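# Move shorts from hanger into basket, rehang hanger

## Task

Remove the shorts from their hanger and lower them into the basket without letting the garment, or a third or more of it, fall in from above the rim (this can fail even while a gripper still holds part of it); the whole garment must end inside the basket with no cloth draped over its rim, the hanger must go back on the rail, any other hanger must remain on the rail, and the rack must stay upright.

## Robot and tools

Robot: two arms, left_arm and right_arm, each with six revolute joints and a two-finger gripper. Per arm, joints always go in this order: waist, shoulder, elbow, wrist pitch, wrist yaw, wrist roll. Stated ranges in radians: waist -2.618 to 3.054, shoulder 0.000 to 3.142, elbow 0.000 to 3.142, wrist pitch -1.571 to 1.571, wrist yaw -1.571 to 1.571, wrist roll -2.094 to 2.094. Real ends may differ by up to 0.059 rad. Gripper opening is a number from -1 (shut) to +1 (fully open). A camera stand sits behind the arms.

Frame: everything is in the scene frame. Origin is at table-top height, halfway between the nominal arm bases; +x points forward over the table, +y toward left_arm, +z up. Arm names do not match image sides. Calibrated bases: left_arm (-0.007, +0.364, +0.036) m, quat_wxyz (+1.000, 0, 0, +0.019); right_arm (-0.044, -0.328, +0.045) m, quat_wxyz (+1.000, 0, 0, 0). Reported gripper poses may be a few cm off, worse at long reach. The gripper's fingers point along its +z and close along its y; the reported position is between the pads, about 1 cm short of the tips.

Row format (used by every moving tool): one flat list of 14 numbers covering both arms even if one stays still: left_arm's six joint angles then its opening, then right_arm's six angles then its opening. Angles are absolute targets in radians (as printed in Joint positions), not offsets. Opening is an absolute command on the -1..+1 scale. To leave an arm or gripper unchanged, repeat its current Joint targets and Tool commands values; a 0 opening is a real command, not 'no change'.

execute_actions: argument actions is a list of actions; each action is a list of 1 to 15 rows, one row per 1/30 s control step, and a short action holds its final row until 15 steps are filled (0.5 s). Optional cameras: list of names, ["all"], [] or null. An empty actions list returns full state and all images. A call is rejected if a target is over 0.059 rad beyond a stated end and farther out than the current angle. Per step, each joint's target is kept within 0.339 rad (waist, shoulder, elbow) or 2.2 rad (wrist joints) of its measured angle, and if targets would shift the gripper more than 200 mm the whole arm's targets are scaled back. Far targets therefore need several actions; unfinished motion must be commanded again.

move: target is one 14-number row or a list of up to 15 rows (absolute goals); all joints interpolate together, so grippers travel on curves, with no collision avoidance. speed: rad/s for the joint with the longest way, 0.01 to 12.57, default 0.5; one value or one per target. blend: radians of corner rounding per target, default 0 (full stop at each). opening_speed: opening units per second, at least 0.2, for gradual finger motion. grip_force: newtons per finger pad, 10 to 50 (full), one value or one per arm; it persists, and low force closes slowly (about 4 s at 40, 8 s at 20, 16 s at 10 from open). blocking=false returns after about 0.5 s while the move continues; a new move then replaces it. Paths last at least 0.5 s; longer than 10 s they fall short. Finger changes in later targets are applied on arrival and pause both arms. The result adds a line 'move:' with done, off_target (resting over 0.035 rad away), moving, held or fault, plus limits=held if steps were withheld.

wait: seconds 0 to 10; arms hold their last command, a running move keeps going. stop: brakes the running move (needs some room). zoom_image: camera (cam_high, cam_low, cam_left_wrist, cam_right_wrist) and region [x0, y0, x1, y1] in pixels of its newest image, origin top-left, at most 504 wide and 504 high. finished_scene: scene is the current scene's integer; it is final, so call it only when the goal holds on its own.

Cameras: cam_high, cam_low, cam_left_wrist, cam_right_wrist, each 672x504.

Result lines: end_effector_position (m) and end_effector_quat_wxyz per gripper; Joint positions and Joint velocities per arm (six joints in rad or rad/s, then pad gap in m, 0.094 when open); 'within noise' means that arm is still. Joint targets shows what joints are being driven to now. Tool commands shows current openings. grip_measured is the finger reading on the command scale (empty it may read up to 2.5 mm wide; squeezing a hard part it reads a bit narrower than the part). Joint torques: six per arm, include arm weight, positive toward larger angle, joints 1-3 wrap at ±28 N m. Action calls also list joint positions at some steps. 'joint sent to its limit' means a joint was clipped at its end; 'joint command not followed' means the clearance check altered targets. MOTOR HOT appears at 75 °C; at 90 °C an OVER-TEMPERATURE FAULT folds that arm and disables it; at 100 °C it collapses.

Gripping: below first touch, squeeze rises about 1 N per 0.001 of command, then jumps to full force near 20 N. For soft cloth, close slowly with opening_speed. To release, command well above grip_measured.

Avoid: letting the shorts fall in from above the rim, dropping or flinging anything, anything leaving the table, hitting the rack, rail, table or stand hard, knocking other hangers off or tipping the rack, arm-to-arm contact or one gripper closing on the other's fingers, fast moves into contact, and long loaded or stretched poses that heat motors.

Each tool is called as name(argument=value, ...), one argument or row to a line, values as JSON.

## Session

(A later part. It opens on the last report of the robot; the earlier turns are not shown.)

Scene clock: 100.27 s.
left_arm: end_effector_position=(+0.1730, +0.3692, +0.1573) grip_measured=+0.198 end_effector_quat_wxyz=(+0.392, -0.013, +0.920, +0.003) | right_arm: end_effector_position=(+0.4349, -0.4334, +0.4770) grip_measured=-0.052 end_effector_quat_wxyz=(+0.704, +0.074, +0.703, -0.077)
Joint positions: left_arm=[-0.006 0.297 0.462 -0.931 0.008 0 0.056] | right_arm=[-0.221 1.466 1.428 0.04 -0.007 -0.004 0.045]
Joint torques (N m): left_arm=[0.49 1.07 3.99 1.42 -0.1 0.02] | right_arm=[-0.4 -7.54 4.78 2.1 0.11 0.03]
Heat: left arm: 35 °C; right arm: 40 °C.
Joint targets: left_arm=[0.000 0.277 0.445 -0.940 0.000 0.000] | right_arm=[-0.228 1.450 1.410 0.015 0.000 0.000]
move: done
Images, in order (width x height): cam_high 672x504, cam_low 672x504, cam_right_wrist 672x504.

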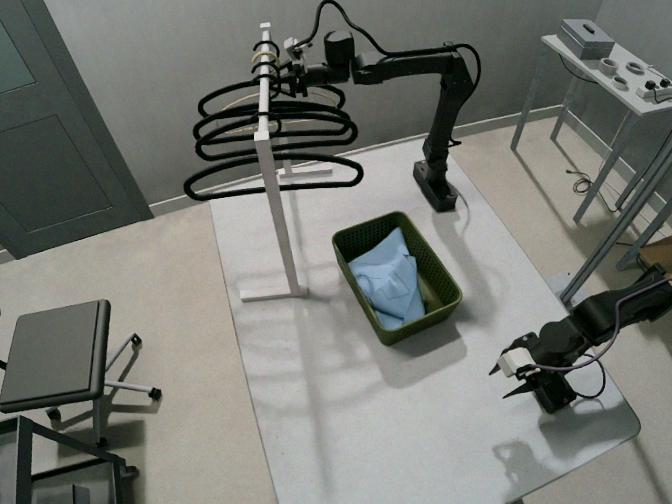

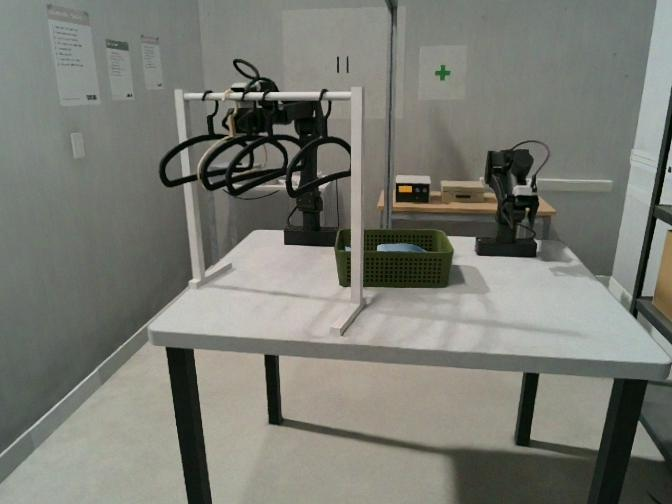

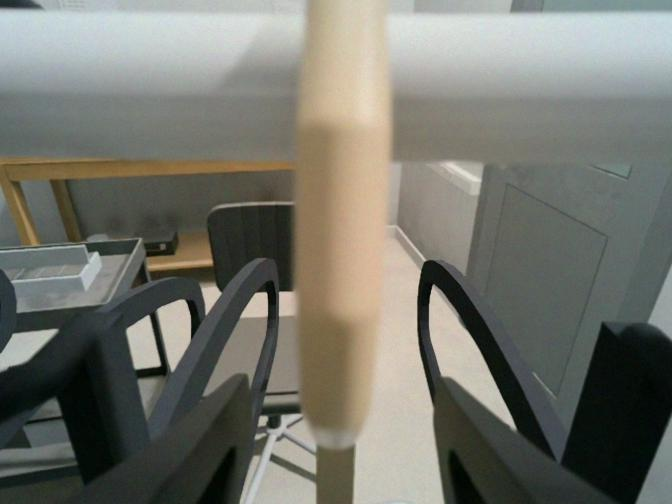

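Hanging. Retreat.

move(
  target=[
    [0,0.277,0.445,-0.94,0,0,0.2,-0.225,1.37,1.40,-0.02,0,0,-0.05],
    [0,0.277,0.445,-0.94,0,0,0.2,-0.225,1.155,1.375,-0.235,0,0,-0.05],
    [0,0.277,0.445,-0.94,0,0,0.2,-0.225,0.61,1.321,-0.761,0,0,-0.05],
  ],
  speed=[0.25,0.4,0.8],
  blend=[0.02,0.08,0],
  cameras=["all"],
)

zoom_image(
  camera="cam_high",
  region=[180, 10, 500, 370],
)

zoom_image(
  camera="cam_low",
  region=[130, 60, 490, 310],
)

Scene clock: 102.80 s.
left_arm: end_effector_position=(+0.1730, +0.3692, +0.1573) grip_measured=+0.198 end_effector_quat_wxyz=(+0.392, -0.013, +0.920, +0.003) | right_arm: end_effector_position=(+0.1517, -0.3699, +0.5199) grip_measured=-0.052 end_effector_quat_wxyz=(+0.700, +0.074, +0.706, -0.076)
Joint positions: left_arm=[-0.006 0.297 0.462 -0.931 0.008 0 0.056] | right_arm=[-0.221 0.615 1.334 -0.728 -0.007 -0.004 0.045]
Joint torques (N m): left_arm=[0.5 1.06 3.99 1.42 -0.1 0.02] | right_arm=[-0.54 2.81 2.77 2 0.1 0.04]
Heat: left arm: 35 °C; right arm: 40 °C.
Joint targets: left_arm=[0.000 0.277 0.445 -0.940 0.000 0.000] | right_arm=[-0.225 0.610 1.321 -0.761 0.000 0.000]
move: done

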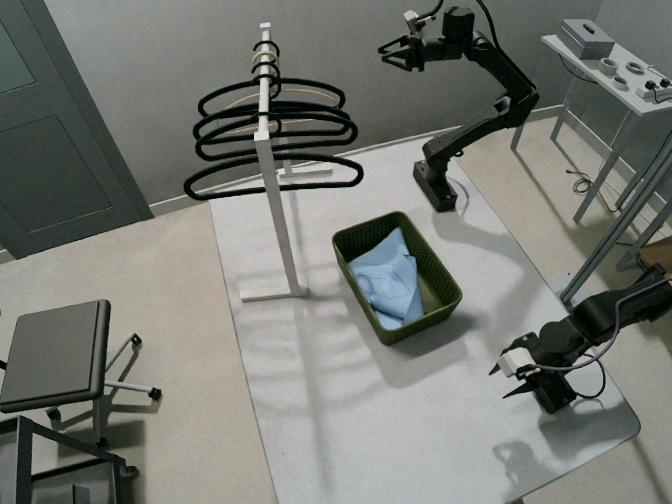

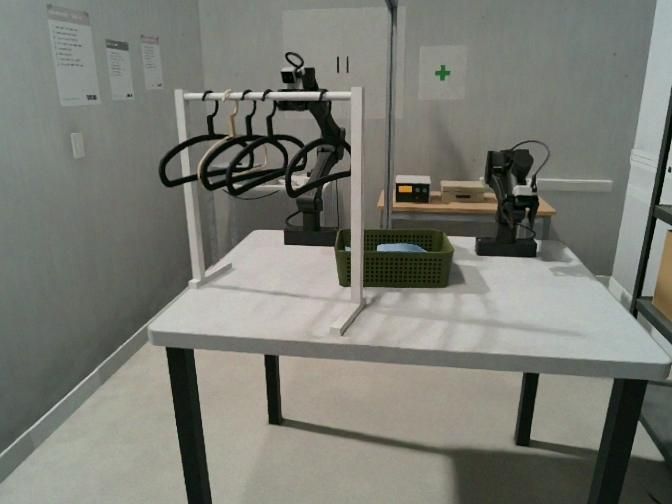

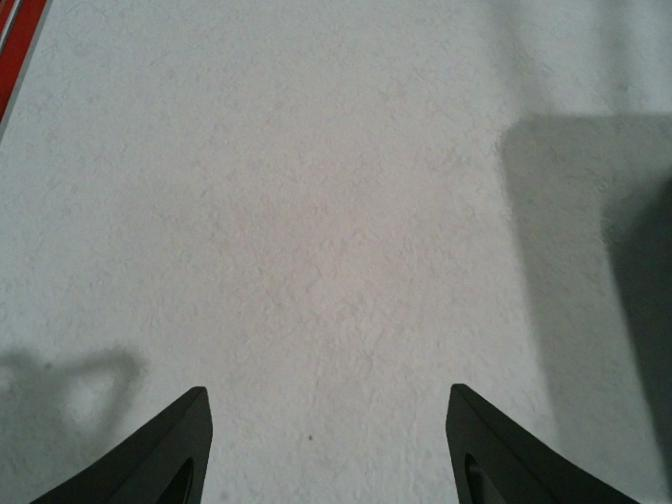

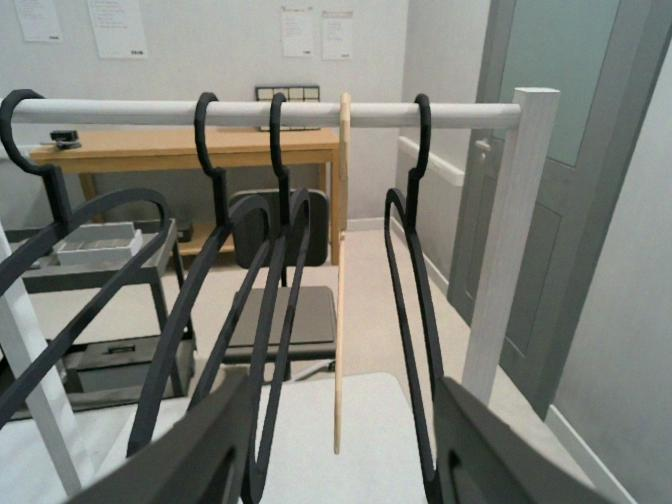

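Scaled by 1.400.

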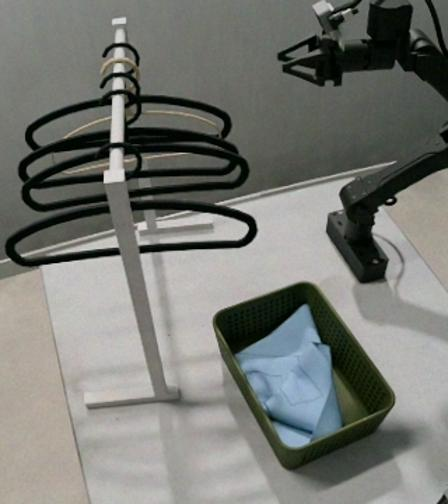

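Scaled by 1.400.

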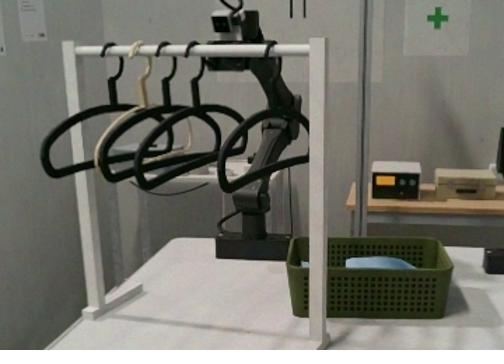

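finished_scene(
  scene=2,
)

The scene is finished: the task was done.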